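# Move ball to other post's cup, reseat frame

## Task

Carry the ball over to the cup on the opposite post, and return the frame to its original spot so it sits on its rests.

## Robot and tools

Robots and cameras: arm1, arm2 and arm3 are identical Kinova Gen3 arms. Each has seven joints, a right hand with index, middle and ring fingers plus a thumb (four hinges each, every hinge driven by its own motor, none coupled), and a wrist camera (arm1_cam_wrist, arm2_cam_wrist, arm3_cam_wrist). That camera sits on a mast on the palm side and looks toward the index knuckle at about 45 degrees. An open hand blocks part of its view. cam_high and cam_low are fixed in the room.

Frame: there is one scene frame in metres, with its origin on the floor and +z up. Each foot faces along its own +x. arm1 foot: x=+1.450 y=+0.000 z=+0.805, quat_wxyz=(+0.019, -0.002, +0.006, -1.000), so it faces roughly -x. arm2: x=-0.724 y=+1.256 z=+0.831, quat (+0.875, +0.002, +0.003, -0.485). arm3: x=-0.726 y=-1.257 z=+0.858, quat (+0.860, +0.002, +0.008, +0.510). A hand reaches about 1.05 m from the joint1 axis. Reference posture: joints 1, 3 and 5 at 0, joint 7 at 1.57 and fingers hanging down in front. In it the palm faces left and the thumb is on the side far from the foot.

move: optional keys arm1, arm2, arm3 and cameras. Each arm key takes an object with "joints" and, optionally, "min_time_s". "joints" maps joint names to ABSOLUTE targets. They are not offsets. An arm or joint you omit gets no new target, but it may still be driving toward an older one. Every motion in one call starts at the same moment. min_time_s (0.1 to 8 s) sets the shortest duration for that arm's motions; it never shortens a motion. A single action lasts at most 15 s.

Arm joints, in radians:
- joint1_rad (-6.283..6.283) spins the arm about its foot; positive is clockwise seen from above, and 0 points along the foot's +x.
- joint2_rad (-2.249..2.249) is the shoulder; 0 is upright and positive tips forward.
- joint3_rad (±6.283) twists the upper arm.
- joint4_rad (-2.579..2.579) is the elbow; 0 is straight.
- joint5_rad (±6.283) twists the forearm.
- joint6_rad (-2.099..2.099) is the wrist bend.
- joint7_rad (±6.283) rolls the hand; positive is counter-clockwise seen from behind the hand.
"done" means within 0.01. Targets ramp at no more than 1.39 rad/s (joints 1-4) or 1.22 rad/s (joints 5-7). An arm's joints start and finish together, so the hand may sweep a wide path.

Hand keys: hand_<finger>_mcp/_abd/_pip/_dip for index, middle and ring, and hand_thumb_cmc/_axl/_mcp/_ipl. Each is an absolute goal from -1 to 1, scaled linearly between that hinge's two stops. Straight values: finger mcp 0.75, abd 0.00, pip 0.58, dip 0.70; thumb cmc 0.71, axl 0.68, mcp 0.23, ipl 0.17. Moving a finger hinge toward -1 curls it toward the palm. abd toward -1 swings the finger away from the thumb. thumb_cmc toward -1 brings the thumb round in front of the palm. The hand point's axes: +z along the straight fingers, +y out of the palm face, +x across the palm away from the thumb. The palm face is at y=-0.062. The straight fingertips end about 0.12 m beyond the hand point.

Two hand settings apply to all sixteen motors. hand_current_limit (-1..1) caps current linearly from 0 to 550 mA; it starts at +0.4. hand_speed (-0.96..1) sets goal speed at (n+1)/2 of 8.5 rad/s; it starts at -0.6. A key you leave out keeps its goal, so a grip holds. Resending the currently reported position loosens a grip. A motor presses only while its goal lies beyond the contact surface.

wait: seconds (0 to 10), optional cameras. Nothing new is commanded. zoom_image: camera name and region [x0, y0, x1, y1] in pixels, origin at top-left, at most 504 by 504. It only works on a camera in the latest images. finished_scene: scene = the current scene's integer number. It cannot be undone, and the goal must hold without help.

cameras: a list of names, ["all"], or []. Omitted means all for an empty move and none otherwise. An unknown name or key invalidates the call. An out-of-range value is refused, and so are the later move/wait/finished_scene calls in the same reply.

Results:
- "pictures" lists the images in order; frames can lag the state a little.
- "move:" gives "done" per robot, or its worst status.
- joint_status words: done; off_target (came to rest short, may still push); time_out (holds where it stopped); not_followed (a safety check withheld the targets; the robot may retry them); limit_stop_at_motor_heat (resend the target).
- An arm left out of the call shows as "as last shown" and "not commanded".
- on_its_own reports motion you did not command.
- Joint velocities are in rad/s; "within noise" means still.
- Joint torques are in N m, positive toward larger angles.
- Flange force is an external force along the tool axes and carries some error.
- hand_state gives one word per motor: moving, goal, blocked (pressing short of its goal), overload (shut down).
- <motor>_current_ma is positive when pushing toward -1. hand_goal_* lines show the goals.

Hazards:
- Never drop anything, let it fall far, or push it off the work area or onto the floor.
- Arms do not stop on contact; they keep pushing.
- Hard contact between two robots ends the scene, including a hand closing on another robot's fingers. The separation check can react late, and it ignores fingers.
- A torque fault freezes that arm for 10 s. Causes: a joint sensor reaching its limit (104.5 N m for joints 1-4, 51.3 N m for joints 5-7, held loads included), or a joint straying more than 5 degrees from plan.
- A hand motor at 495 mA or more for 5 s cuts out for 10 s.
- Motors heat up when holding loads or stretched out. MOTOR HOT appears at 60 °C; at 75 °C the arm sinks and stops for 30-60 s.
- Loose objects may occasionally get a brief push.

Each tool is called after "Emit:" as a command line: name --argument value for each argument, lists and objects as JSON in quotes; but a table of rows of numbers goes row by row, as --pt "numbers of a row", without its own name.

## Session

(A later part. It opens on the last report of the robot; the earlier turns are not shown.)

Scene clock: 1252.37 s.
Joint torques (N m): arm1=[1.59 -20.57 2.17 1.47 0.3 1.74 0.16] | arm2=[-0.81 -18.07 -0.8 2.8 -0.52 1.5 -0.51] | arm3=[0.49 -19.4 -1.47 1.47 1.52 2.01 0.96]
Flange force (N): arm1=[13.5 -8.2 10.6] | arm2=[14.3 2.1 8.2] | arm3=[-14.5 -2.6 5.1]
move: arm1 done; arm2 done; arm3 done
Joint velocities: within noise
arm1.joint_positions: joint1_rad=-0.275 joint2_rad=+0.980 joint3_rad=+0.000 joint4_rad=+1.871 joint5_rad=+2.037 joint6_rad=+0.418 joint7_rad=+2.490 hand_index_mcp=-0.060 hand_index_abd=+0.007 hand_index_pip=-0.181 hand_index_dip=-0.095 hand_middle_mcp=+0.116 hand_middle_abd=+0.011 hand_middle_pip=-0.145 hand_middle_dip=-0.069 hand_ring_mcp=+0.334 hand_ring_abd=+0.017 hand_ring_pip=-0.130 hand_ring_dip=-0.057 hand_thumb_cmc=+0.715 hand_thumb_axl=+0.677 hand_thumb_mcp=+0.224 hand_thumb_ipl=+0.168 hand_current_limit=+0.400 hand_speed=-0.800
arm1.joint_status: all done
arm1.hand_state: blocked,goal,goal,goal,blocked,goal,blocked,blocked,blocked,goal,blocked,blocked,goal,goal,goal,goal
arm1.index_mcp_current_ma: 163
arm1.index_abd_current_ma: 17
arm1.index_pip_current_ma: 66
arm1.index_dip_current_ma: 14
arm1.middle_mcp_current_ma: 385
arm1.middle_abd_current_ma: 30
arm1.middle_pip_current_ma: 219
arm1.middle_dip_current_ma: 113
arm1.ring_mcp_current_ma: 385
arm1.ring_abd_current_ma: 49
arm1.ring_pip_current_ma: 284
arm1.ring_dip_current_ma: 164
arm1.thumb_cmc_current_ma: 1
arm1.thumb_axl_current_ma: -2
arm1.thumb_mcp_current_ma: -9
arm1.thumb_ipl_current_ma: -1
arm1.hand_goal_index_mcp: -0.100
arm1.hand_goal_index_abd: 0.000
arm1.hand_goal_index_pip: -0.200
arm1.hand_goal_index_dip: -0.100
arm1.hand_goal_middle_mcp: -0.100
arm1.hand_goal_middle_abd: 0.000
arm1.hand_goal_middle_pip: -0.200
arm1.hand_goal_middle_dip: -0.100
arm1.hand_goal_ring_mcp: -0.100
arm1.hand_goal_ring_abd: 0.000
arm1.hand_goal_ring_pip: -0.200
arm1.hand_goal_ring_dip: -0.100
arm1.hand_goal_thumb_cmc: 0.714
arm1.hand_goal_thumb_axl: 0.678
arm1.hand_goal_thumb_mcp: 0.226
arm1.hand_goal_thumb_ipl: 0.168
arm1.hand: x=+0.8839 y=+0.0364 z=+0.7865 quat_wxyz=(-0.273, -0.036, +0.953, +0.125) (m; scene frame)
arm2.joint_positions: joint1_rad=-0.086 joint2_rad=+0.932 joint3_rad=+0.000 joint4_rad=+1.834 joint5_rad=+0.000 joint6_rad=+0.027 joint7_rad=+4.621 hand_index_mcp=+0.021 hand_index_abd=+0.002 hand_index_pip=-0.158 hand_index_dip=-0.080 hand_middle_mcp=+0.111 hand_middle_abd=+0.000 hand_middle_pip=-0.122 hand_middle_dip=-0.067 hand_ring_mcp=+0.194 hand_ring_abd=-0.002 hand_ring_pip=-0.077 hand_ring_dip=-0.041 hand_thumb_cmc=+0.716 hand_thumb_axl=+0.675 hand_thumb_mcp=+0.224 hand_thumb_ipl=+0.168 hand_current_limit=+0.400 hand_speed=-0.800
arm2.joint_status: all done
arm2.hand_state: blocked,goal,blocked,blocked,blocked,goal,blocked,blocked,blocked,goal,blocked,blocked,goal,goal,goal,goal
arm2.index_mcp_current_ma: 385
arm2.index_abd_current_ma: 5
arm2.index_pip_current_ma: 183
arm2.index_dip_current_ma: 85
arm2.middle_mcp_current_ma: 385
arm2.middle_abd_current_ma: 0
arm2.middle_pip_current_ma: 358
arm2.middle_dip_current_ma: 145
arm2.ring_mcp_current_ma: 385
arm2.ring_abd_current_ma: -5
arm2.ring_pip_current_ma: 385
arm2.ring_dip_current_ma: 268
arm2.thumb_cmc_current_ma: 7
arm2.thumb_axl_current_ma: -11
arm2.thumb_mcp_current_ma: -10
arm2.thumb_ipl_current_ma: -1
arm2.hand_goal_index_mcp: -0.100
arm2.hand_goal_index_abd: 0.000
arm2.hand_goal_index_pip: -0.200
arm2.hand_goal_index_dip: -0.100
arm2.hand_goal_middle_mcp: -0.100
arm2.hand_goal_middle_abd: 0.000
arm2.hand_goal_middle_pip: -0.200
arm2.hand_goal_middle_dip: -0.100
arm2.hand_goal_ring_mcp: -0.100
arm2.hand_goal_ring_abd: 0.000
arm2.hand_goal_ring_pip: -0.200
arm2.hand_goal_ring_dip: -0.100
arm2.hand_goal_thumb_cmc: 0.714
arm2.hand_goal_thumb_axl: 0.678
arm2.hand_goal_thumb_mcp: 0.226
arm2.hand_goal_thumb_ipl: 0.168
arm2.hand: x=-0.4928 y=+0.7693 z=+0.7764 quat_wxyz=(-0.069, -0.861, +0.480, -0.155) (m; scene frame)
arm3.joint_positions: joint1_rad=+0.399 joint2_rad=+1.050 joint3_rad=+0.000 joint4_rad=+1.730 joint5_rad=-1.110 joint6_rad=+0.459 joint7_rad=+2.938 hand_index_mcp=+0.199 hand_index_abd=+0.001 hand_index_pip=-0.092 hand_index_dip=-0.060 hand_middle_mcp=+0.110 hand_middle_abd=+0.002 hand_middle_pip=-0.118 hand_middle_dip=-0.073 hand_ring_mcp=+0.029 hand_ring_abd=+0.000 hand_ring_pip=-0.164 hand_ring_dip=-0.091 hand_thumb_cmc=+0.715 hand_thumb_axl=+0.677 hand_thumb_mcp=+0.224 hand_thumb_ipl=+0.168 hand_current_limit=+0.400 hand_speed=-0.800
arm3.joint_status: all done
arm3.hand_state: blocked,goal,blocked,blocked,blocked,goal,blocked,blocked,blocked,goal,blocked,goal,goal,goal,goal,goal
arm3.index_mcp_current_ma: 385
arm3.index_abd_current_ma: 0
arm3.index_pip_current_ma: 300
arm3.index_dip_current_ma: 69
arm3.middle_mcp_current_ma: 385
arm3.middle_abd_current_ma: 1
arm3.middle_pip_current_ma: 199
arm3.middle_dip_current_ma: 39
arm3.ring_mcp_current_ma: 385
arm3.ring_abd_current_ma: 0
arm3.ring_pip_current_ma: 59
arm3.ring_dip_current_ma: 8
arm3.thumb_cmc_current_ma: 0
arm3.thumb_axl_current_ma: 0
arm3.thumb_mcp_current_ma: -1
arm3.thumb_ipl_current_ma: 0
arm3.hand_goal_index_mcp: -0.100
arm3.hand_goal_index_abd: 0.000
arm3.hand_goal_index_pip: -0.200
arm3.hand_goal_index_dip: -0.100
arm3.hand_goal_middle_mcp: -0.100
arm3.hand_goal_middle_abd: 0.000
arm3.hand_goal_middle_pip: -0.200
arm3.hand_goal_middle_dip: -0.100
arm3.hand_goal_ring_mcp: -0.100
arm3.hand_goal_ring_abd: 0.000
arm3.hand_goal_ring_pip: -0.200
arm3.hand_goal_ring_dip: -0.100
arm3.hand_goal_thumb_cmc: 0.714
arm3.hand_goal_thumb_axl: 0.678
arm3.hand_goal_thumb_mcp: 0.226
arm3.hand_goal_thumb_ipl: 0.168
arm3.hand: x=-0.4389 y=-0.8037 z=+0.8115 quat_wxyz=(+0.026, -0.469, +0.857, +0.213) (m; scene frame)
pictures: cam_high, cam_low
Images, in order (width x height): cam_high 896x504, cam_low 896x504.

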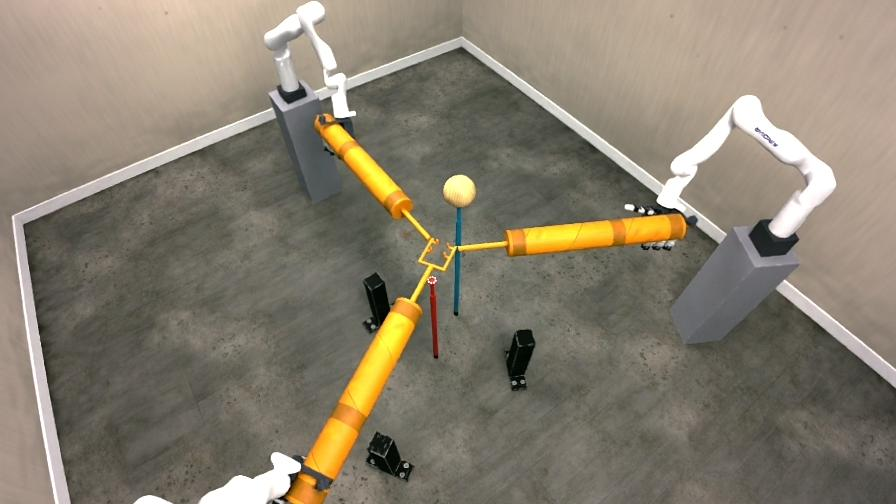

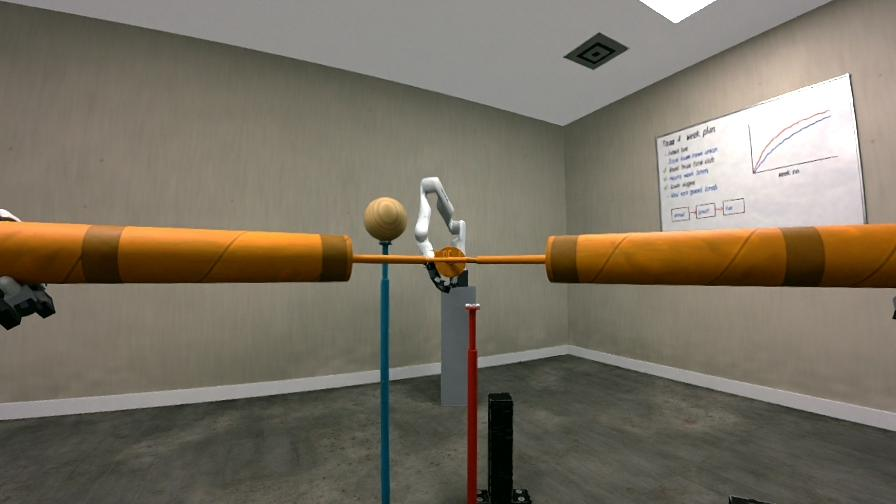

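Emit:
move --arm1 '{"joints":{"joint1_rad":-0.084,"joint2_rad":1.1309,"joint4_rad":1.6786,"joint5_rad":2.2075,"joint6_rad":0.3454,"joint7_rad":2.5032},"min_time_s":3}' --arm2 '{"joints":{"joint1_rad":-0.0872,"joint2_rad":1.0139,"joint4_rad":2.1283,"joint5_rad":0.0,"joint6_rad":-0.3497,"joint7_rad":4.6196},"min_time_s":3}' --arm3 '{"joints":{"joint1_rad":0.2,"joint2_rad":1.1713,"joint4_rad":1.6532,"joint5_rad":-1.3421,"joint6_rad":0.3814,"joint7_rad":2.9873},"min_time_s":3}' --cameras '["cam_high","cam_low"]'

Emit:
move --arm1 '{"joints":{"joint1_rad":0.0632,"joint2_rad":1.2265,"joint4_rad":1.4874,"joint5_rad":2.1978,"joint6_rad":0.2448,"joint7_rad":2.6566},"min_time_s":3}' --arm2 '{"joints":{"joint1_rad":-0.118,"joint2_rad":1.1355,"joint4_rad":2.3611,"joint5_rad":0.0,"joint6_rad":-0.7041,"joint7_rad":4.5868},"min_time_s":3}' --arm3 '{"joints":{"joint1_rad":0.0458,"joint2_rad":1.2526,"joint4_rad":1.5094,"joint5_rad":-1.293,"joint6_rad":0.3457,"joint7_rad":2.7796},"min_time_s":3}' --cameras '["cam_high","cam_low"]'

Scene clock: 1263.03 s.
Joint torques (N m): arm1=[3.84 -21.85 3.97 1.46 0.17 1.97 0.15] | arm2=[-0.81 -16.42 -0.65 4.15 -0.07 0.38 -0.16] | arm3=[-2.15 -19.34 -3.68 2.42 1.61 2.55 1.01]
Flange force (N): arm1=[14.9 -9.1 12.7] | arm2=[10.2 2.4 7.2] | arm3=[-16.5 -5.2 5.0]
move: arm1 done; arm2 done; arm3 done
Joint velocities: within noise
arm1.joint_positions: joint1_rad=-0.084 joint2_rad=+1.131 joint3_rad=+0.000 joint4_rad=+1.679 joint5_rad=+2.208 joint6_rad=+0.345 joint7_rad=+2.503 hand_index_mcp=-0.060 hand_index_abd=+0.007 hand_index_pip=-0.181 hand_index_dip=-0.096 hand_middle_mcp=+0.116 hand_middle_abd=+0.012 hand_middle_pip=-0.144 hand_middle_dip=-0.069 hand_ring_mcp=+0.332 hand_ring_abd=+0.015 hand_ring_pip=-0.129 hand_ring_dip=-0.056 hand_thumb_cmc=+0.715 hand_thumb_axl=+0.677 hand_thumb_mcp=+0.224 hand_thumb_ipl=+0.168 hand_current_limit=+0.400 hand_speed=-0.800
arm1.joint_status: all done
arm1.hand_state: blocked,goal,goal,goal,blocked,goal,blocked,blocked,blocked,goal,blocked,blocked,goal,goal,goal,goal
arm1.index_mcp_current_ma: 163
arm1.index_abd_current_ma: 17
arm1.index_pip_current_ma: 66
arm1.index_dip_current_ma: 13
arm1.middle_mcp_current_ma: 385
arm1.middle_abd_current_ma: 32
arm1.middle_pip_current_ma: 223
arm1.middle_dip_current_ma: 113
arm1.ring_mcp_current_ma: 385
arm1.ring_abd_current_ma: 42
arm1.ring_pip_current_ma: 292
arm1.ring_dip_current_ma: 169
arm1.thumb_cmc_current_ma: 1
arm1.thumb_axl_current_ma: -2
arm1.thumb_mcp_current_ma: -9
arm1.thumb_ipl_current_ma: -1
arm1.hand_goal_index_mcp: -0.100
arm1.hand_goal_index_abd: 0.000
arm1.hand_goal_index_pip: -0.200
arm1.hand_goal_index_dip: -0.100
arm1.hand_goal_middle_mcp: -0.100
arm1.hand_goal_middle_abd: 0.000
arm1.hand_goal_middle_pip: -0.200
arm1.hand_goal_middle_dip: -0.100
arm1.hand_goal_ring_mcp: -0.100
arm1.hand_goal_ring_abd: 0.000
arm1.hand_goal_ring_pip: -0.200
arm1.hand_goal_ring_dip: -0.100
arm1.hand_goal_thumb_cmc: 0.714
arm1.hand_goal_thumb_axl: 0.678
arm1.hand_goal_thumb_mcp: 0.226
arm1.hand_goal_thumb_ipl: 0.168
arm1.hand: x=+0.8270 y=+0.1146 z=+0.7364 quat_wxyz=(-0.273, -0.036, +0.953, +0.125) (m; scene frame)
arm2.joint_positions: joint1_rad=-0.087 joint2_rad=+1.014 joint3_rad=+0.000 joint4_rad=+2.128 joint5_rad=+0.000 joint6_rad=-0.350 joint7_rad=+4.620 hand_index_mcp=+0.021 hand_index_abd=+0.002 hand_index_pip=-0.158 hand_index_dip=-0.080 hand_middle_mcp=+0.111 hand_middle_abd=+0.001 hand_middle_pip=-0.122 hand_middle_dip=-0.067 hand_ring_mcp=+0.194 hand_ring_abd=+0.001 hand_ring_pip=-0.077 hand_ring_dip=-0.041 hand_thumb_cmc=+0.716 hand_thumb_axl=+0.675 hand_thumb_mcp=+0.224 hand_thumb_ipl=+0.168 hand_current_limit=+0.400 hand_speed=-0.800
arm2.joint_status: all done
arm2.hand_state: blocked,goal,blocked,blocked,blocked,goal,blocked,blocked,blocked,goal,blocked,blocked,goal,goal,goal,goal
arm2.index_mcp_current_ma: 385
arm2.index_abd_current_ma: 5
arm2.index_pip_current_ma: 183
arm2.index_dip_current_ma: 85
arm2.middle_mcp_current_ma: 385
arm2.middle_abd_current_ma: 4
arm2.middle_pip_current_ma: 358
arm2.middle_dip_current_ma: 146
arm2.ring_mcp_current_ma: 385
arm2.ring_abd_current_ma: 3
arm2.ring_pip_current_ma: 385
arm2.ring_dip_current_ma: 269
arm2.thumb_cmc_current_ma: 7
arm2.thumb_axl_current_ma: -11
arm2.thumb_mcp_current_ma: -10
arm2.thumb_ipl_current_ma: -1
arm2.hand_goal_index_mcp: -0.100
arm2.hand_goal_index_abd: 0.000
arm2.hand_goal_index_pip: -0.200
arm2.hand_goal_index_dip: -0.100
arm2.hand_goal_middle_mcp: -0.100
arm2.hand_goal_middle_abd: 0.000
arm2.hand_goal_middle_pip: -0.200
arm2.hand_goal_middle_dip: -0.100
arm2.hand_goal_ring_mcp: -0.100
arm2.hand_goal_ring_abd: 0.000
arm2.hand_goal_ring_pip: -0.200
arm2.hand_goal_ring_dip: -0.100
arm2.hand_goal_thumb_cmc: 0.714
arm2.hand_goal_thumb_axl: 0.678
arm2.hand_goal_thumb_mcp: 0.226
arm2.hand_goal_thumb_ipl: 0.168
arm2.hand: x=-0.5502 y=+0.8469 z=+0.7266 quat_wxyz=(-0.068, -0.861, +0.480, -0.155) (m; scene frame)
arm3.joint_positions: joint1_rad=+0.200 joint2_rad=+1.171 joint3_rad=+0.000 joint4_rad=+1.653 joint5_rad=-1.342 joint6_rad=+0.381 joint7_rad=+2.987 hand_index_mcp=+0.199 hand_index_abd=+0.003 hand_index_pip=-0.092 hand_index_dip=-0.059 hand_middle_mcp=+0.110 hand_middle_abd=+0.002 hand_middle_pip=-0.118 hand_middle_dip=-0.073 hand_ring_mcp=+0.027 hand_ring_abd=+0.000 hand_ring_pip=-0.164 hand_ring_dip=-0.090 hand_thumb_cmc=+0.715 hand_thumb_axl=+0.677 hand_thumb_mcp=+0.224 hand_thumb_ipl=+0.168 hand_current_limit=+0.400 hand_speed=-0.800
arm3.joint_status: all done
arm3.hand_state: blocked,goal,blocked,blocked,blocked,goal,blocked,blocked,blocked,goal,blocked,goal,goal,goal,goal,goal
arm3.index_mcp_current_ma: 385
arm3.index_abd_current_ma: 1
arm3.index_pip_current_ma: 300
arm3.index_dip_current_ma: 72
arm3.middle_mcp_current_ma: 385
arm3.middle_abd_current_ma: 1
arm3.middle_pip_current_ma: 199
arm3.middle_dip_current_ma: 39
arm3.ring_mcp_current_ma: 385
arm3.ring_abd_current_ma: 0
arm3.ring_pip_current_ma: 59
arm3.ring_dip_current_ma: 9
arm3.thumb_cmc_current_ma: 1
arm3.thumb_axl_current_ma: 0
arm3.thumb_mcp_current_ma: -1
arm3.thumb_ipl_current_ma: 0
arm3.hand_goal_index_mcp: -0.100
arm3.hand_goal_index_abd: 0.000
arm3.hand_goal_index_pip: -0.200
arm3.hand_goal_index_dip: -0.100
arm3.hand_goal_middle_mcp: -0.100
arm3.hand_goal_middle_abd: 0.000
arm3.hand_goal_middle_pip: -0.200
arm3.hand_goal_middle_dip: -0.100
arm3.hand_goal_ring_mcp: -0.100
arm3.hand_goal_ring_abd: 0.000
arm3.hand_goal_ring_pip: -0.200
arm3.hand_goal_ring_dip: -0.100
arm3.hand_goal_thumb_cmc: 0.714
arm3.hand_goal_thumb_axl: 0.678
arm3.hand_goal_thumb_mcp: 0.226
arm3.hand_goal_thumb_ipl: 0.168
arm3.hand: x=-0.4959 y=-0.7256 z=+0.7615 quat_wxyz=(+0.026, -0.469, +0.857, +0.213) (m; scene frame)
pictures: cam_high, cam_low
Images, in order (width x height): cam_high 896x504, cam_low 896x504.

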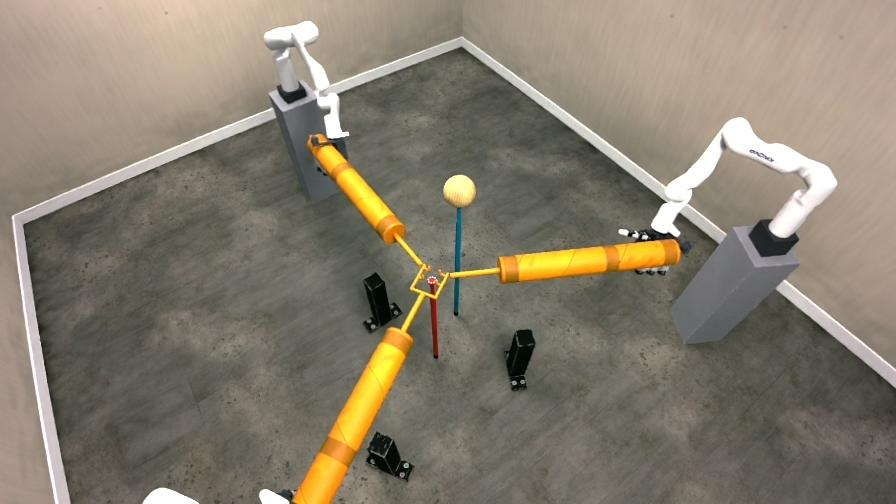

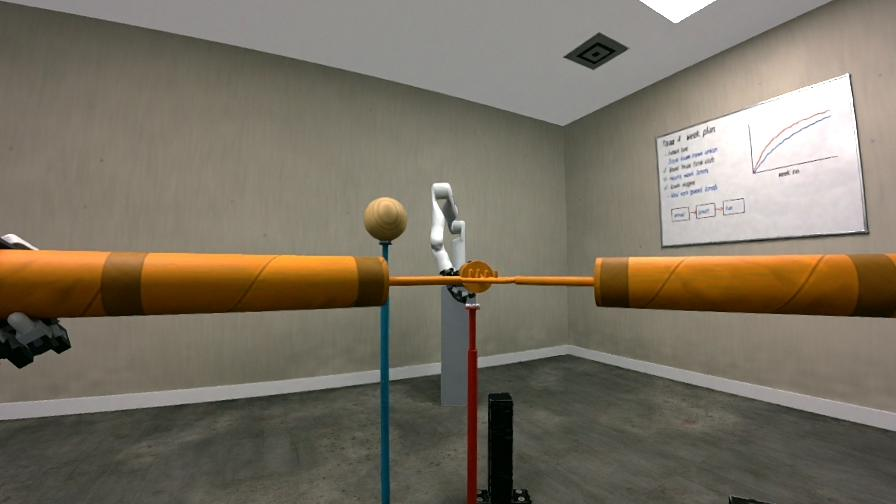

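Scene clock: 1266.40 s.
Joint torques (N m): arm1=[4.71 -25.15 4.72 -1.92 1.12 2.44 0.72] | arm2=[-1.26 -15.67 -1.58 4.74 0.5 -0.57 -0.15] | arm3=[-3.27 -21.15 -4.57 0.58 1.09 2.59 0.73]
Flange force (N): arm1=[12.7 -9.4 12.2] | arm2=[5.4 4.0 5.6] | arm3=[-15.7 -5.0 5.2]
move: arm1 done; arm2 done; arm3 done
Joint velocities: within noise
arm1.joint_positions: joint1_rad=+0.063 joint2_rad=+1.226 joint3_rad=+0.000 joint4_rad=+1.487 joint5_rad=+2.198 joint6_rad=+0.245 joint7_rad=+2.657 hand_index_mcp=-0.060 hand_index_abd=+0.008 hand_index_pip=-0.181 hand_index_dip=-0.096 hand_middle_mcp=+0.116 hand_middle_abd=+0.018 hand_middle_pip=-0.144 hand_middle_dip=-0.069 hand_ring_mcp=+0.332 hand_ring_abd=+0.020 hand_ring_pip=-0.129 hand_ring_dip=-0.056 hand_thumb_cmc=+0.715 hand_thumb_axl=+0.677 hand_thumb_mcp=+0.224 hand_thumb_ipl=+0.168 hand_current_limit=+0.400 hand_speed=-0.800
arm1.joint_status: all done
arm1.hand_state: blocked,goal,goal,goal,blocked,goal,blocked,blocked,blocked,blocked,blocked,blocked,goal,goal,goal,goal
arm1.index_mcp_current_ma: 163
arm1.index_abd_current_ma: 21
arm1.index_pip_current_ma: 66
arm1.index_dip_current_ma: 12
arm1.middle_mcp_current_ma: 385
arm1.middle_abd_current_ma: 54
arm1.middle_pip_current_ma: 223
arm1.middle_dip_current_ma: 113
arm1.ring_mcp_current_ma: 385
arm1.ring_abd_current_ma: 61
arm1.ring_pip_current_ma: 292
arm1.ring_dip_current_ma: 171
arm1.thumb_cmc_current_ma: 1
arm1.thumb_axl_current_ma: -2
arm1.thumb_mcp_current_ma: -9
arm1.thumb_ipl_current_ma: -1
arm1.hand_goal_index_mcp: -0.100
arm1.hand_goal_index_abd: 0.000
arm1.hand_goal_index_pip: -0.200
arm1.hand_goal_index_dip: -0.100
arm1.hand_goal_middle_mcp: -0.100
arm1.hand_goal_middle_abd: 0.000
arm1.hand_goal_middle_pip: -0.200
arm1.hand_goal_middle_dip: -0.100
arm1.hand_goal_ring_mcp: -0.100
arm1.hand_goal_ring_abd: 0.000
arm1.hand_goal_ring_pip: -0.200
arm1.hand_goal_ring_dip: -0.100
arm1.hand_goal_thumb_cmc: 0.714
arm1.hand_goal_thumb_axl: 0.678
arm1.hand_goal_thumb_mcp: 0.226
arm1.hand_goal_thumb_ipl: 0.168
arm1.hand: x=+0.7837 y=+0.1871 z=+0.7115 quat_wxyz=(-0.273, -0.036, +0.953, +0.125) (m; scene frame)
arm2.joint_positions: joint1_rad=-0.118 joint2_rad=+1.135 joint3_rad=+0.000 joint4_rad=+2.361 joint5_rad=+0.000 joint6_rad=-0.704 joint7_rad=+4.587 hand_index_mcp=+0.021 hand_index_abd=+0.002 hand_index_pip=-0.158 hand_index_dip=-0.080 hand_middle_mcp=+0.111 hand_middle_abd=+0.001 hand_middle_pip=-0.122 hand_middle_dip=-0.063 hand_ring_mcp=+0.194 hand_ring_abd=-0.001 hand_ring_pip=-0.077 hand_ring_dip=-0.036 hand_thumb_cmc=+0.716 hand_thumb_axl=+0.675 hand_thumb_mcp=+0.224 hand_thumb_ipl=+0.168 hand_current_limit=+0.400 hand_speed=-0.800
arm2.joint_status: all done
arm2.hand_state: blocked,goal,blocked,blocked,blocked,goal,blocked,blocked,blocked,goal,blocked,blocked,goal,goal,goal,goal
arm2.index_mcp_current_ma: 385
arm2.index_abd_current_ma: 5
arm2.index_pip_current_ma: 183
arm2.index_dip_current_ma: 85
arm2.middle_mcp_current_ma: 385
arm2.middle_abd_current_ma: 3
arm2.middle_pip_current_ma: 358
arm2.middle_dip_current_ma: 160
arm2.ring_mcp_current_ma: 385
arm2.ring_abd_current_ma: -3
arm2.ring_pip_current_ma: 385
arm2.ring_dip_current_ma: 291
arm2.thumb_cmc_current_ma: 7
arm2.thumb_axl_current_ma: -11
arm2.thumb_mcp_current_ma: -10
arm2.thumb_ipl_current_ma: -1
arm2.hand_goal_index_mcp: -0.100
arm2.hand_goal_index_abd: 0.000
arm2.hand_goal_index_pip: -0.200
arm2.hand_goal_index_dip: -0.100
arm2.hand_goal_middle_mcp: -0.100
arm2.hand_goal_middle_abd: 0.000
arm2.hand_goal_middle_pip: -0.200
arm2.hand_goal_middle_dip: -0.100
arm2.hand_goal_ring_mcp: -0.100
arm2.hand_goal_ring_abd: 0.000
arm2.hand_goal_ring_pip: -0.200
arm2.hand_goal_ring_dip: -0.100
arm2.hand_goal_thumb_cmc: 0.714
arm2.hand_goal_thumb_axl: 0.678
arm2.hand_goal_thumb_mcp: 0.226
arm2.hand_goal_thumb_ipl: 0.168
arm2.hand: x=-0.5916 y=+0.9213 z=+0.7010 quat_wxyz=(-0.063, -0.860, +0.481, -0.158) (m; scene frame)
arm3.joint_positions: joint1_rad=+0.046 joint2_rad=+1.253 joint3_rad=+0.000 joint4_rad=+1.509 joint5_rad=-1.293 joint6_rad=+0.346 joint7_rad=+2.780 hand_index_mcp=+0.199 hand_index_abd=+0.002 hand_index_pip=-0.092 hand_index_dip=-0.058 hand_middle_mcp=+0.110 hand_middle_abd=+0.002 hand_middle_pip=-0.118 hand_middle_dip=-0.068 hand_ring_mcp=+0.027 hand_ring_abd=-0.001 hand_ring_pip=-0.161 hand_ring_dip=-0.087 hand_thumb_cmc=+0.715 hand_thumb_axl=+0.677 hand_thumb_mcp=+0.224 hand_thumb_ipl=+0.168 hand_current_limit=+0.400 hand_speed=-0.800
arm3.joint_status: all done
arm3.hand_state: blocked,goal,blocked,blocked,blocked,goal,blocked,blocked,blocked,goal,blocked,goal,goal,goal,goal,goal
arm3.index_mcp_current_ma: 385
arm3.index_abd_current_ma: 1
arm3.index_pip_current_ma: 300
arm3.index_dip_current_ma: 76
arm3.middle_mcp_current_ma: 385
arm3.middle_abd_current_ma: 1
arm3.middle_pip_current_ma: 199
arm3.middle_dip_current_ma: 48
arm3.ring_mcp_current_ma: 385
arm3.ring_abd_current_ma: 0
arm3.ring_pip_current_ma: 66
arm3.ring_dip_current_ma: 13
arm3.thumb_cmc_current_ma: 1
arm3.thumb_axl_current_ma: 0
arm3.thumb_mcp_current_ma: -1
arm3.thumb_ipl_current_ma: 0
arm3.hand_goal_index_mcp: -0.100
arm3.hand_goal_index_abd: 0.000
arm3.hand_goal_index_pip: -0.200
arm3.hand_goal_index_dip: -0.100
arm3.hand_goal_middle_mcp: -0.100
arm3.hand_goal_middle_abd: 0.000
arm3.hand_goal_middle_pip: -0.200
arm3.hand_goal_middle_dip: -0.100
arm3.hand_goal_ring_mcp: -0.100
arm3.hand_goal_ring_abd: 0.000
arm3.hand_goal_ring_pip: -0.200
arm3.hand_goal_ring_dip: -0.100
arm3.hand_goal_thumb_cmc: 0.714
arm3.hand_goal_thumb_axl: 0.678
arm3.hand_goal_thumb_mcp: 0.226
arm3.hand_goal_thumb_ipl: 0.168
arm3.hand: x=-0.5389 y=-0.6531 z=+0.7364 quat_wxyz=(+0.026, -0.468, +0.857, +0.213) (m; scene frame)
pictures: cam_high, cam_low
Images, in order (width x height): cam_high 896x504, cam_low 896x504.

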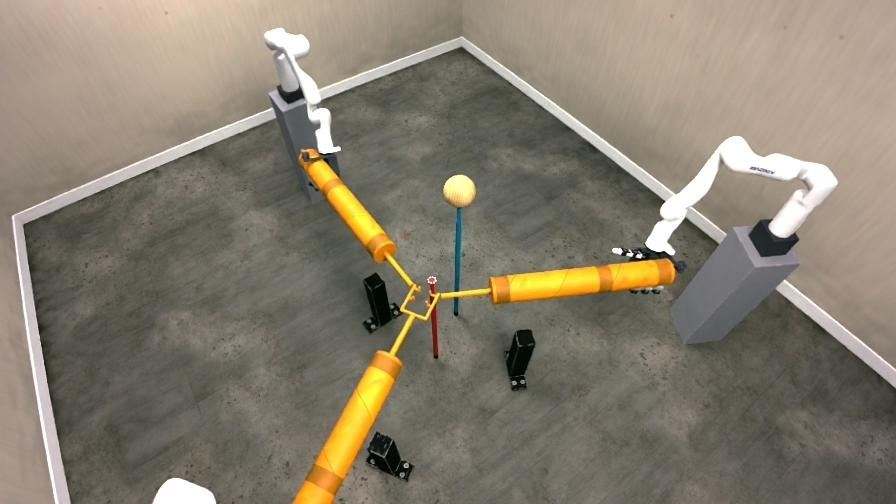

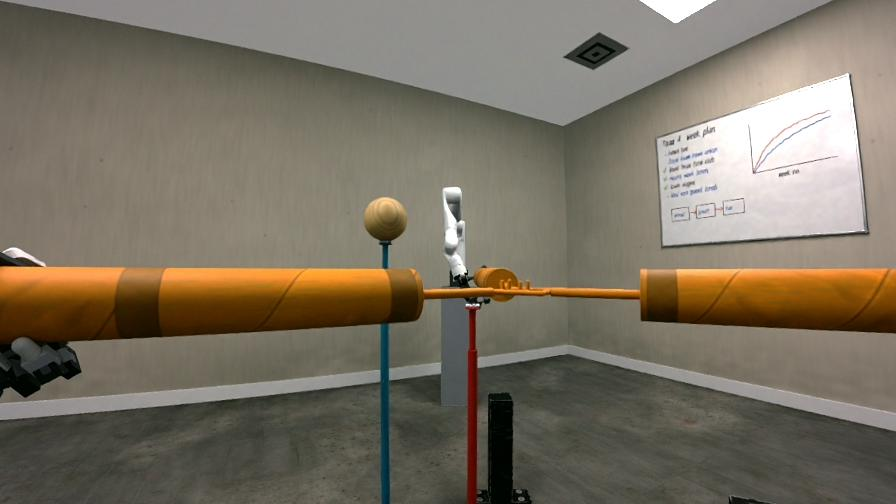

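Emit:
move --arm1 '{"joints":{"joint1_rad":0.0656,"joint2_rad":1.5045,"joint4_rad":1.2582,"joint5_rad":2.3424,"joint6_rad":0.2755,"joint7_rad":2.5089},"min_time_s":3}' --arm2 '{"joints":{"joint1_rad":-0.1007,"joint2_rad":1.4845,"joint4_rad":2.169,"joint5_rad":0.0,"joint6_rad":-0.861,"joint7_rad":4.6053},"min_time_s":3}' --arm3 '{"joints":{"joint1_rad":0.0285,"joint2_rad":1.5248,"joint4_rad":1.3118,"joint5_rad":-1.5173,"joint6_rad":0.3278,"joint7_rad":3.0},"min_time_s":3}' --cameras '["cam_high","cam_low"]'

Emit:
move --arm1 '{"joints":{"joint1_rad":0.0657,"joint2_rad":1.8069,"joint4_rad":0.9054,"joint5_rad":2.197,"joint6_rad":0.243,"joint7_rad":2.6596},"min_time_s":3}' --arm2 '{"joints":{"joint1_rad":-0.0908,"joint2_rad":1.7667,"joint4_rad":1.8739,"joint5_rad":0.0,"joint6_rad":-0.8481,"joint7_rad":4.6158},"min_time_s":3}' --arm3 '{"joints":{"joint1_rad":0.0224,"joint2_rad":1.8233,"joint4_rad":0.9691,"joint5_rad":-1.3938,"joint6_rad":0.3309,"joint7_rad":2.8631},"min_time_s":3}' --cameras '["cam_high","cam_low"]'

Emit:
zoom_image --camera "cam_high" --region '[340, 240, 540, 440]'

Emit:
zoom_image --camera "cam_low" --region '[360, 304, 700, 504]'

Scene clock: 1280.43 s.
Joint torques (N m): arm1=[4.45 -23.12 3.91 0.49 0.29 1.97 0.22] | arm2=[-0.23 -12.1 -0.79 9.9 -0.37 1.02 -0.56] | arm3=[-2.54 -19.18 -3.32 2.41 1.75 2.24 1.07]
Flange force (N): arm1=[14.6 -7.7 16.6] | arm2=[12.5 3.0 9.2] | arm3=[-17.5 -3.9 8.1]
move: arm1 done; arm2 done; arm3 done
Joint velocities: within noise
arm1.joint_positions: joint1_rad=+0.066 joint2_rad=+1.504 joint3_rad=+0.000 joint4_rad=+1.258 joint5_rad=+2.342 joint6_rad=+0.275 joint7_rad=+2.509 hand_index_mcp=-0.060 hand_index_abd=+0.008 hand_index_pip=-0.180 hand_index_dip=-0.095 hand_middle_mcp=+0.116 hand_middle_abd=+0.011 hand_middle_pip=-0.142 hand_middle_dip=-0.069 hand_ring_mcp=+0.328 hand_ring_abd=+0.014 hand_ring_pip=-0.125 hand_ring_dip=-0.053 hand_thumb_cmc=+0.715 hand_thumb_axl=+0.677 hand_thumb_mcp=+0.224 hand_thumb_ipl=+0.168 hand_current_limit=+0.400 hand_speed=-0.800
arm1.joint_status: all done
arm1.hand_state: blocked,goal,goal,goal,blocked,goal,blocked,blocked,blocked,goal,blocked,blocked,goal,goal,goal,goal
arm1.index_mcp_current_ma: 163
arm1.index_abd_current_ma: 20
arm1.index_pip_current_ma: 67
arm1.index_dip_current_ma: 15
arm1.middle_mcp_current_ma: 385
arm1.middle_abd_current_ma: 29
arm1.middle_pip_current_ma: 229
arm1.middle_dip_current_ma: 113
arm1.ring_mcp_current_ma: 385
arm1.ring_abd_current_ma: 39
arm1.ring_pip_current_ma: 307
arm1.ring_dip_current_ma: 183
arm1.thumb_cmc_current_ma: 1
arm1.thumb_axl_current_ma: -2
arm1.thumb_mcp_current_ma: -9
arm1.thumb_ipl_current_ma: -1
arm1.hand_goal_index_mcp: -0.100
arm1.hand_goal_index_abd: 0.000
arm1.hand_goal_index_pip: -0.200
arm1.hand_goal_index_dip: -0.100
arm1.hand_goal_middle_mcp: -0.100
arm1.hand_goal_middle_abd: 0.000
arm1.hand_goal_middle_pip: -0.200
arm1.hand_goal_middle_dip: -0.100
arm1.hand_goal_ring_mcp: -0.100
arm1.hand_goal_ring_abd: 0.000
arm1.hand_goal_ring_pip: -0.200
arm1.hand_goal_ring_dip: -0.100
arm1.hand_goal_thumb_cmc: 0.714
arm1.hand_goal_thumb_axl: 0.678
arm1.hand_goal_thumb_mcp: 0.226
arm1.hand_goal_thumb_ipl: 0.168
arm1.hand: x=+0.7738 y=+0.1900 z=+0.5913 quat_wxyz=(-0.273, -0.036, +0.953, +0.125) (m; scene frame)
arm2.joint_positions: joint1_rad=-0.101 joint2_rad=+1.484 joint3_rad=+0.000 joint4_rad=+2.169 joint5_rad=+0.000 joint6_rad=-0.861 joint7_rad=+4.605 hand_index_mcp=+0.021 hand_index_abd=+0.003 hand_index_pip=-0.158 hand_index_dip=-0.080 hand_middle_mcp=+0.111 hand_middle_abd=+0.002 hand_middle_pip=-0.122 hand_middle_dip=-0.063 hand_ring_mcp=+0.193 hand_ring_abd=-0.001 hand_ring_pip=-0.077 hand_ring_dip=-0.036 hand_thumb_cmc=+0.716 hand_thumb_axl=+0.675 hand_thumb_mcp=+0.224 hand_thumb_ipl=+0.168 hand_current_limit=+0.400 hand_speed=-0.800
arm2.joint_status: all done
arm2.hand_state: blocked,goal,blocked,blocked,blocked,goal,blocked,blocked,blocked,goal,blocked,blocked,goal,goal,goal,goal
arm2.index_mcp_current_ma: 385
arm2.index_abd_current_ma: 11
arm2.index_pip_current_ma: 183
arm2.index_dip_current_ma: 85
arm2.middle_mcp_current_ma: 385
arm2.middle_abd_current_ma: 5
arm2.middle_pip_current_ma: 358
arm2.middle_dip_current_ma: 160
arm2.ring_mcp_current_ma: 385
arm2.ring_abd_current_ma: -2
arm2.ring_pip_current_ma: 385
arm2.ring_dip_current_ma: 291
arm2.thumb_cmc_current_ma: 7
arm2.thumb_axl_current_ma: -11
arm2.thumb_mcp_current_ma: -10
arm2.thumb_ipl_current_ma: -1
arm2.hand_goal_index_mcp: -0.100
arm2.hand_goal_index_abd: 0.000
arm2.hand_goal_index_pip: -0.200
arm2.hand_goal_index_dip: -0.100
arm2.hand_goal_middle_mcp: -0.100
arm2.hand_goal_middle_abd: 0.000
arm2.hand_goal_middle_pip: -0.200
arm2.hand_goal_middle_dip: -0.100
arm2.hand_goal_ring_mcp: -0.100
arm2.hand_goal_ring_abd: 0.000
arm2.hand_goal_ring_pip: -0.200
arm2.hand_goal_ring_dip: -0.100
arm2.hand_goal_thumb_cmc: 0.714
arm2.hand_goal_thumb_axl: 0.678
arm2.hand_goal_thumb_mcp: 0.226
arm2.hand_goal_thumb_ipl: 0.168
arm2.hand: x=-0.6019 y=+0.9239 z=+0.5811 quat_wxyz=(-0.066, -0.860, +0.481, -0.156) (m; scene frame)
arm3.joint_positions: joint1_rad=+0.029 joint2_rad=+1.525 joint3_rad=+0.000 joint4_rad=+1.312 joint5_rad=-1.517 joint6_rad=+0.328 joint7_rad=+3.000 hand_index_mcp=+0.199 hand_index_abd=+0.000 hand_index_pip=-0.095 hand_index_dip=-0.064 hand_middle_mcp=+0.110 hand_middle_abd=+0.000 hand_middle_pip=-0.122 hand_middle_dip=-0.073 hand_ring_mcp=+0.024 hand_ring_abd=+0.000 hand_ring_pip=-0.161 hand_ring_dip=-0.090 hand_thumb_cmc=+0.715 hand_thumb_axl=+0.677 hand_thumb_mcp=+0.224 hand_thumb_ipl=+0.168 hand_current_limit=+0.400 hand_speed=-0.800
arm3.joint_status: all done
arm3.hand_state: blocked,goal,blocked,blocked,blocked,goal,blocked,blocked,blocked,goal,blocked,goal,goal,goal,goal,goal
arm3.index_mcp_current_ma: 385
arm3.index_abd_current_ma: 0
arm3.index_pip_current_ma: 288
arm3.index_dip_current_ma: 58
arm3.middle_mcp_current_ma: 385
arm3.middle_abd_current_ma: 0
arm3.middle_pip_current_ma: 187
arm3.middle_dip_current_ma: 38
arm3.ring_mcp_current_ma: 385
arm3.ring_abd_current_ma: 0
arm3.ring_pip_current_ma: 66
arm3.ring_dip_current_ma: 8
arm3.thumb_cmc_current_ma: 1
arm3.thumb_axl_current_ma: 0
arm3.thumb_mcp_current_ma: -1
arm3.thumb_ipl_current_ma: 0
arm3.hand_goal_index_mcp: -0.100
arm3.hand_goal_index_abd: 0.000
arm3.hand_goal_index_pip: -0.200
arm3.hand_goal_index_dip: -0.100
arm3.hand_goal_middle_mcp: -0.100
arm3.hand_goal_middle_abd: 0.000
arm3.hand_goal_middle_pip: -0.200
arm3.hand_goal_middle_dip: -0.100
arm3.hand_goal_ring_mcp: -0.100
arm3.hand_goal_ring_abd: 0.000
arm3.hand_goal_ring_pip: -0.200
arm3.hand_goal_ring_dip: -0.100
arm3.hand_goal_thumb_cmc: 0.714
arm3.hand_goal_thumb_axl: 0.678
arm3.hand_goal_thumb_mcp: 0.226
arm3.hand_goal_thumb_ipl: 0.168
arm3.hand: x=-0.5490 y=-0.6498 z=+0.6165 quat_wxyz=(+0.026, -0.469, +0.857, +0.213) (m; scene frame)
pictures: cam_high, cam_low
Images, in order (width x height): cam_high 896x504, cam_low 896x504.

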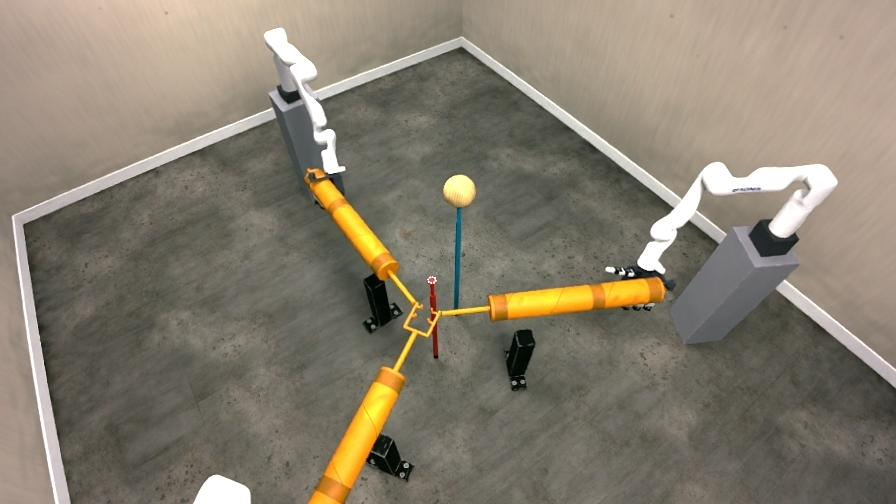

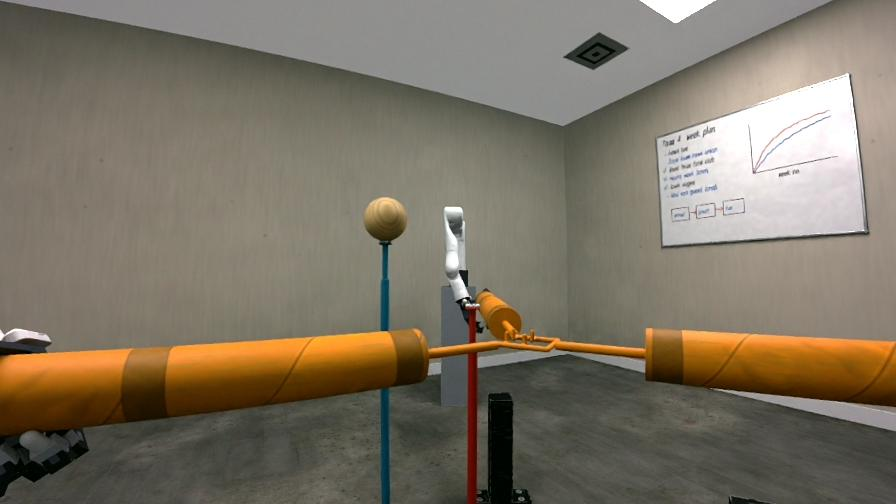

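Scene clock: 1283.80 s.
Joint torques (N m): arm1=[4.45 -21.65 3.33 0.2 0.37 2.04 0.13] | arm2=[-0.17 -10.56 -0.93 9.79 -0.41 1.09 -0.58] | arm3=[-2.64 -17.35 -2.86 1.64 1.53 2.41 1.09]
Flange force (N): arm1=no reading | arm2=[11.3 2.9 9.7] | arm3=no reading
move: arm1 done; arm2 done; arm3 done
Joint velocities: within noise
arm1.joint_positions: joint1_rad=+0.066 joint2_rad=+1.807 joint3_rad=+0.000 joint4_rad=+0.905 joint5_rad=+2.197 joint6_rad=+0.243 joint7_rad=+2.660 hand_index_mcp=-0.060 hand_index_abd=+0.007 hand_index_pip=-0.180 hand_index_dip=-0.095 hand_middle_mcp=+0.115 hand_middle_abd=+0.011 hand_middle_pip=-0.142 hand_middle_dip=-0.069 hand_ring_mcp=+0.324 hand_ring_abd=+0.014 hand_ring_pip=-0.123 hand_ring_dip=-0.052 hand_thumb_cmc=+0.715 hand_thumb_axl=+0.677 hand_thumb_mcp=+0.224 hand_thumb_ipl=+0.168 hand_current_limit=+0.400 hand_speed=-0.800
arm1.joint_status: all done
arm1.hand_state: blocked,goal,goal,goal,blocked,goal,blocked,blocked,blocked,goal,blocked,blocked,goal,goal,goal,goal
arm1.index_mcp_current_ma: 163
arm1.index_abd_current_ma: 18
arm1.index_pip_current_ma: 68
arm1.index_dip_current_ma: 15
arm1.middle_mcp_current_ma: 385
arm1.middle_abd_current_ma: 29
arm1.middle_pip_current_ma: 229
arm1.middle_dip_current_ma: 113
arm1.ring_mcp_current_ma: 385
arm1.ring_abd_current_ma: 40
arm1.ring_pip_current_ma: 317
arm1.ring_dip_current_ma: 187
arm1.thumb_cmc_current_ma: 1
arm1.thumb_axl_current_ma: -2
arm1.thumb_mcp_current_ma: -9
arm1.thumb_ipl_current_ma: -1
arm1.hand_goal_index_mcp: -0.100
arm1.hand_goal_index_abd: 0.000
arm1.hand_goal_index_pip: -0.200
arm1.hand_goal_index_dip: -0.100
arm1.hand_goal_middle_mcp: -0.100
arm1.hand_goal_middle_abd: 0.000
arm1.hand_goal_middle_pip: -0.200
arm1.hand_goal_middle_dip: -0.100
arm1.hand_goal_ring_mcp: -0.100
arm1.hand_goal_ring_abd: 0.000
arm1.hand_goal_ring_pip: -0.200
arm1.hand_goal_ring_dip: -0.100
arm1.hand_goal_thumb_cmc: 0.714
arm1.hand_goal_thumb_axl: 0.678
arm1.hand_goal_thumb_mcp: 0.226
arm1.hand_goal_thumb_ipl: 0.168
arm1.hand: x=+0.7695 y=+0.1915 z=+0.4713 quat_wxyz=(-0.273, -0.036, +0.953, +0.125) (m; scene frame)
arm2.joint_positions: joint1_rad=-0.091 joint2_rad=+1.767 joint3_rad=+0.000 joint4_rad=+1.874 joint5_rad=+0.000 joint6_rad=-0.848 joint7_rad=+4.616 hand_index_mcp=+0.021 hand_index_abd=+0.003 hand_index_pip=-0.158 hand_index_dip=-0.080 hand_middle_mcp=+0.111 hand_middle_abd=+0.002 hand_middle_pip=-0.122 hand_middle_dip=-0.063 hand_ring_mcp=+0.194 hand_ring_abd=-0.002 hand_ring_pip=-0.077 hand_ring_dip=-0.036 hand_thumb_cmc=+0.716 hand_thumb_axl=+0.675 hand_thumb_mcp=+0.224 hand_thumb_ipl=+0.168 hand_current_limit=+0.400 hand_speed=-0.800
arm2.joint_status: all done
arm2.hand_state: blocked,goal,blocked,blocked,blocked,goal,blocked,blocked,blocked,goal,blocked,blocked,goal,goal,goal,goal
arm2.index_mcp_current_ma: 385
arm2.index_abd_current_ma: 11
arm2.index_pip_current_ma: 183
arm2.index_dip_current_ma: 85
arm2.middle_mcp_current_ma: 385
arm2.middle_abd_current_ma: 6
arm2.middle_pip_current_ma: 358
arm2.middle_dip_current_ma: 160
arm2.ring_mcp_current_ma: 385
arm2.ring_abd_current_ma: -6
arm2.ring_pip_current_ma: 385
arm2.ring_dip_current_ma: 290
arm2.thumb_cmc_current_ma: 7
arm2.thumb_axl_current_ma: -11
arm2.thumb_mcp_current_ma: -10
arm2.thumb_ipl_current_ma: -1
arm2.hand_goal_index_mcp: -0.100
arm2.hand_goal_index_abd: 0.000
arm2.hand_goal_index_pip: -0.200
arm2.hand_goal_index_dip: -0.100
arm2.hand_goal_middle_mcp: -0.100
arm2.hand_goal_middle_abd: 0.000
arm2.hand_goal_middle_pip: -0.200
arm2.hand_goal_middle_dip: -0.100
arm2.hand_goal_ring_mcp: -0.100
arm2.hand_goal_ring_abd: 0.000
arm2.hand_goal_ring_pip: -0.200
arm2.hand_goal_ring_dip: -0.100
arm2.hand_goal_thumb_cmc: 0.714
arm2.hand_goal_thumb_axl: 0.678
arm2.hand_goal_thumb_mcp: 0.226
arm2.hand_goal_thumb_ipl: 0.168
arm2.hand: x=-0.6072 y=+0.9250 z=+0.4613 quat_wxyz=(-0.068, -0.860, +0.480, -0.156) (m; scene frame)
arm3.joint_positions: joint1_rad=+0.022 joint2_rad=+1.823 joint3_rad=+0.000 joint4_rad=+0.969 joint5_rad=-1.394 joint6_rad=+0.331 joint7_rad=+2.863 hand_index_mcp=+0.199 hand_index_abd=-0.005 hand_index_pip=-0.098 hand_index_dip=-0.065 hand_middle_mcp=+0.110 hand_middle_abd=+0.000 hand_middle_pip=-0.123 hand_middle_dip=-0.074 hand_ring_mcp=+0.024 hand_ring_abd=+0.001 hand_ring_pip=-0.161 hand_ring_dip=-0.091 hand_thumb_cmc=+0.715 hand_thumb_axl=+0.677 hand_thumb_mcp=+0.224 hand_thumb_ipl=+0.168 hand_current_limit=+0.400 hand_speed=-0.800
arm3.joint_status: all done
arm3.hand_state: blocked,goal,blocked,blocked,blocked,goal,blocked,blocked,blocked,goal,blocked,goal,goal,goal,goal,goal
arm3.index_mcp_current_ma: 385
arm3.index_abd_current_ma: -3
arm3.index_pip_current_ma: 278
arm3.index_dip_current_ma: 57
arm3.middle_mcp_current_ma: 385
arm3.middle_abd_current_ma: 0
arm3.middle_pip_current_ma: 182
arm3.middle_dip_current_ma: 37
arm3.ring_mcp_current_ma: 385
arm3.ring_abd_current_ma: 0
arm3.ring_pip_current_ma: 66
arm3.ring_dip_current_ma: 7
arm3.thumb_cmc_current_ma: 1
arm3.thumb_axl_current_ma: 0
arm3.thumb_mcp_current_ma: -1
arm3.thumb_ipl_current_ma: 0
arm3.hand_goal_index_mcp: -0.100
arm3.hand_goal_index_abd: 0.000
arm3.hand_goal_index_pip: -0.200
arm3.hand_goal_index_dip: -0.100
arm3.hand_goal_middle_mcp: -0.100
arm3.hand_goal_middle_abd: 0.000
arm3.hand_goal_middle_pip: -0.200
arm3.hand_goal_middle_dip: -0.100
arm3.hand_goal_ring_mcp: -0.100
arm3.hand_goal_ring_abd: 0.000
arm3.hand_goal_ring_pip: -0.200
arm3.hand_goal_ring_dip: -0.100
arm3.hand_goal_thumb_cmc: 0.714
arm3.hand_goal_thumb_axl: 0.678
arm3.hand_goal_thumb_mcp: 0.226
arm3.hand_goal_thumb_ipl: 0.168
arm3.hand: x=-0.5533 y=-0.6485 z=+0.4965 quat_wxyz=(+0.026, -0.468, +0.857, +0.213) (m; scene frame)
pictures: cam_high, cam_low
Images, in order (width x height): cam_high 896x504, cam_low 896x504.

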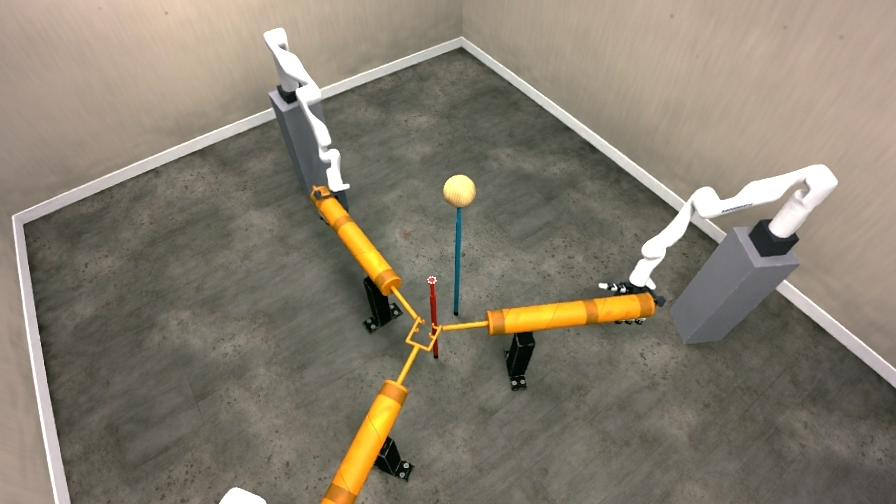

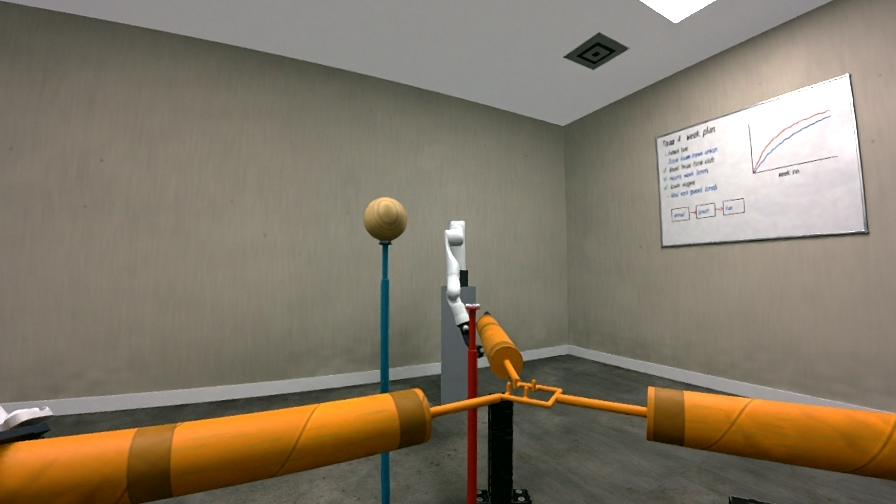

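Scaled by 2.520 from the camera's 896x504 image, which has a finer 1280x720 frame.

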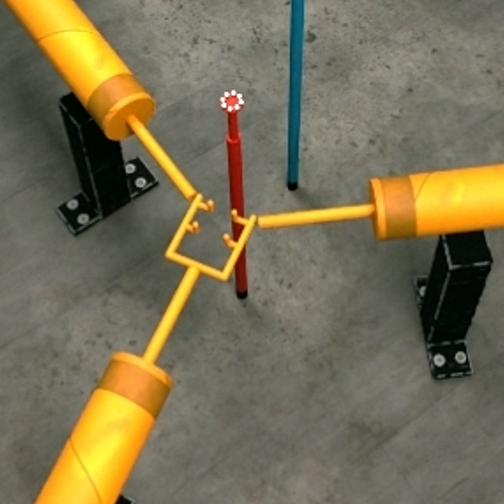

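Scaled by 1.482 from the camera's 896x504 image, which has a finer 1280x720 frame.

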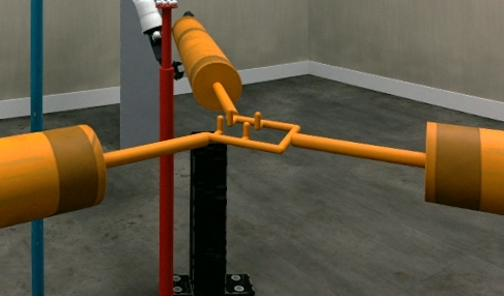

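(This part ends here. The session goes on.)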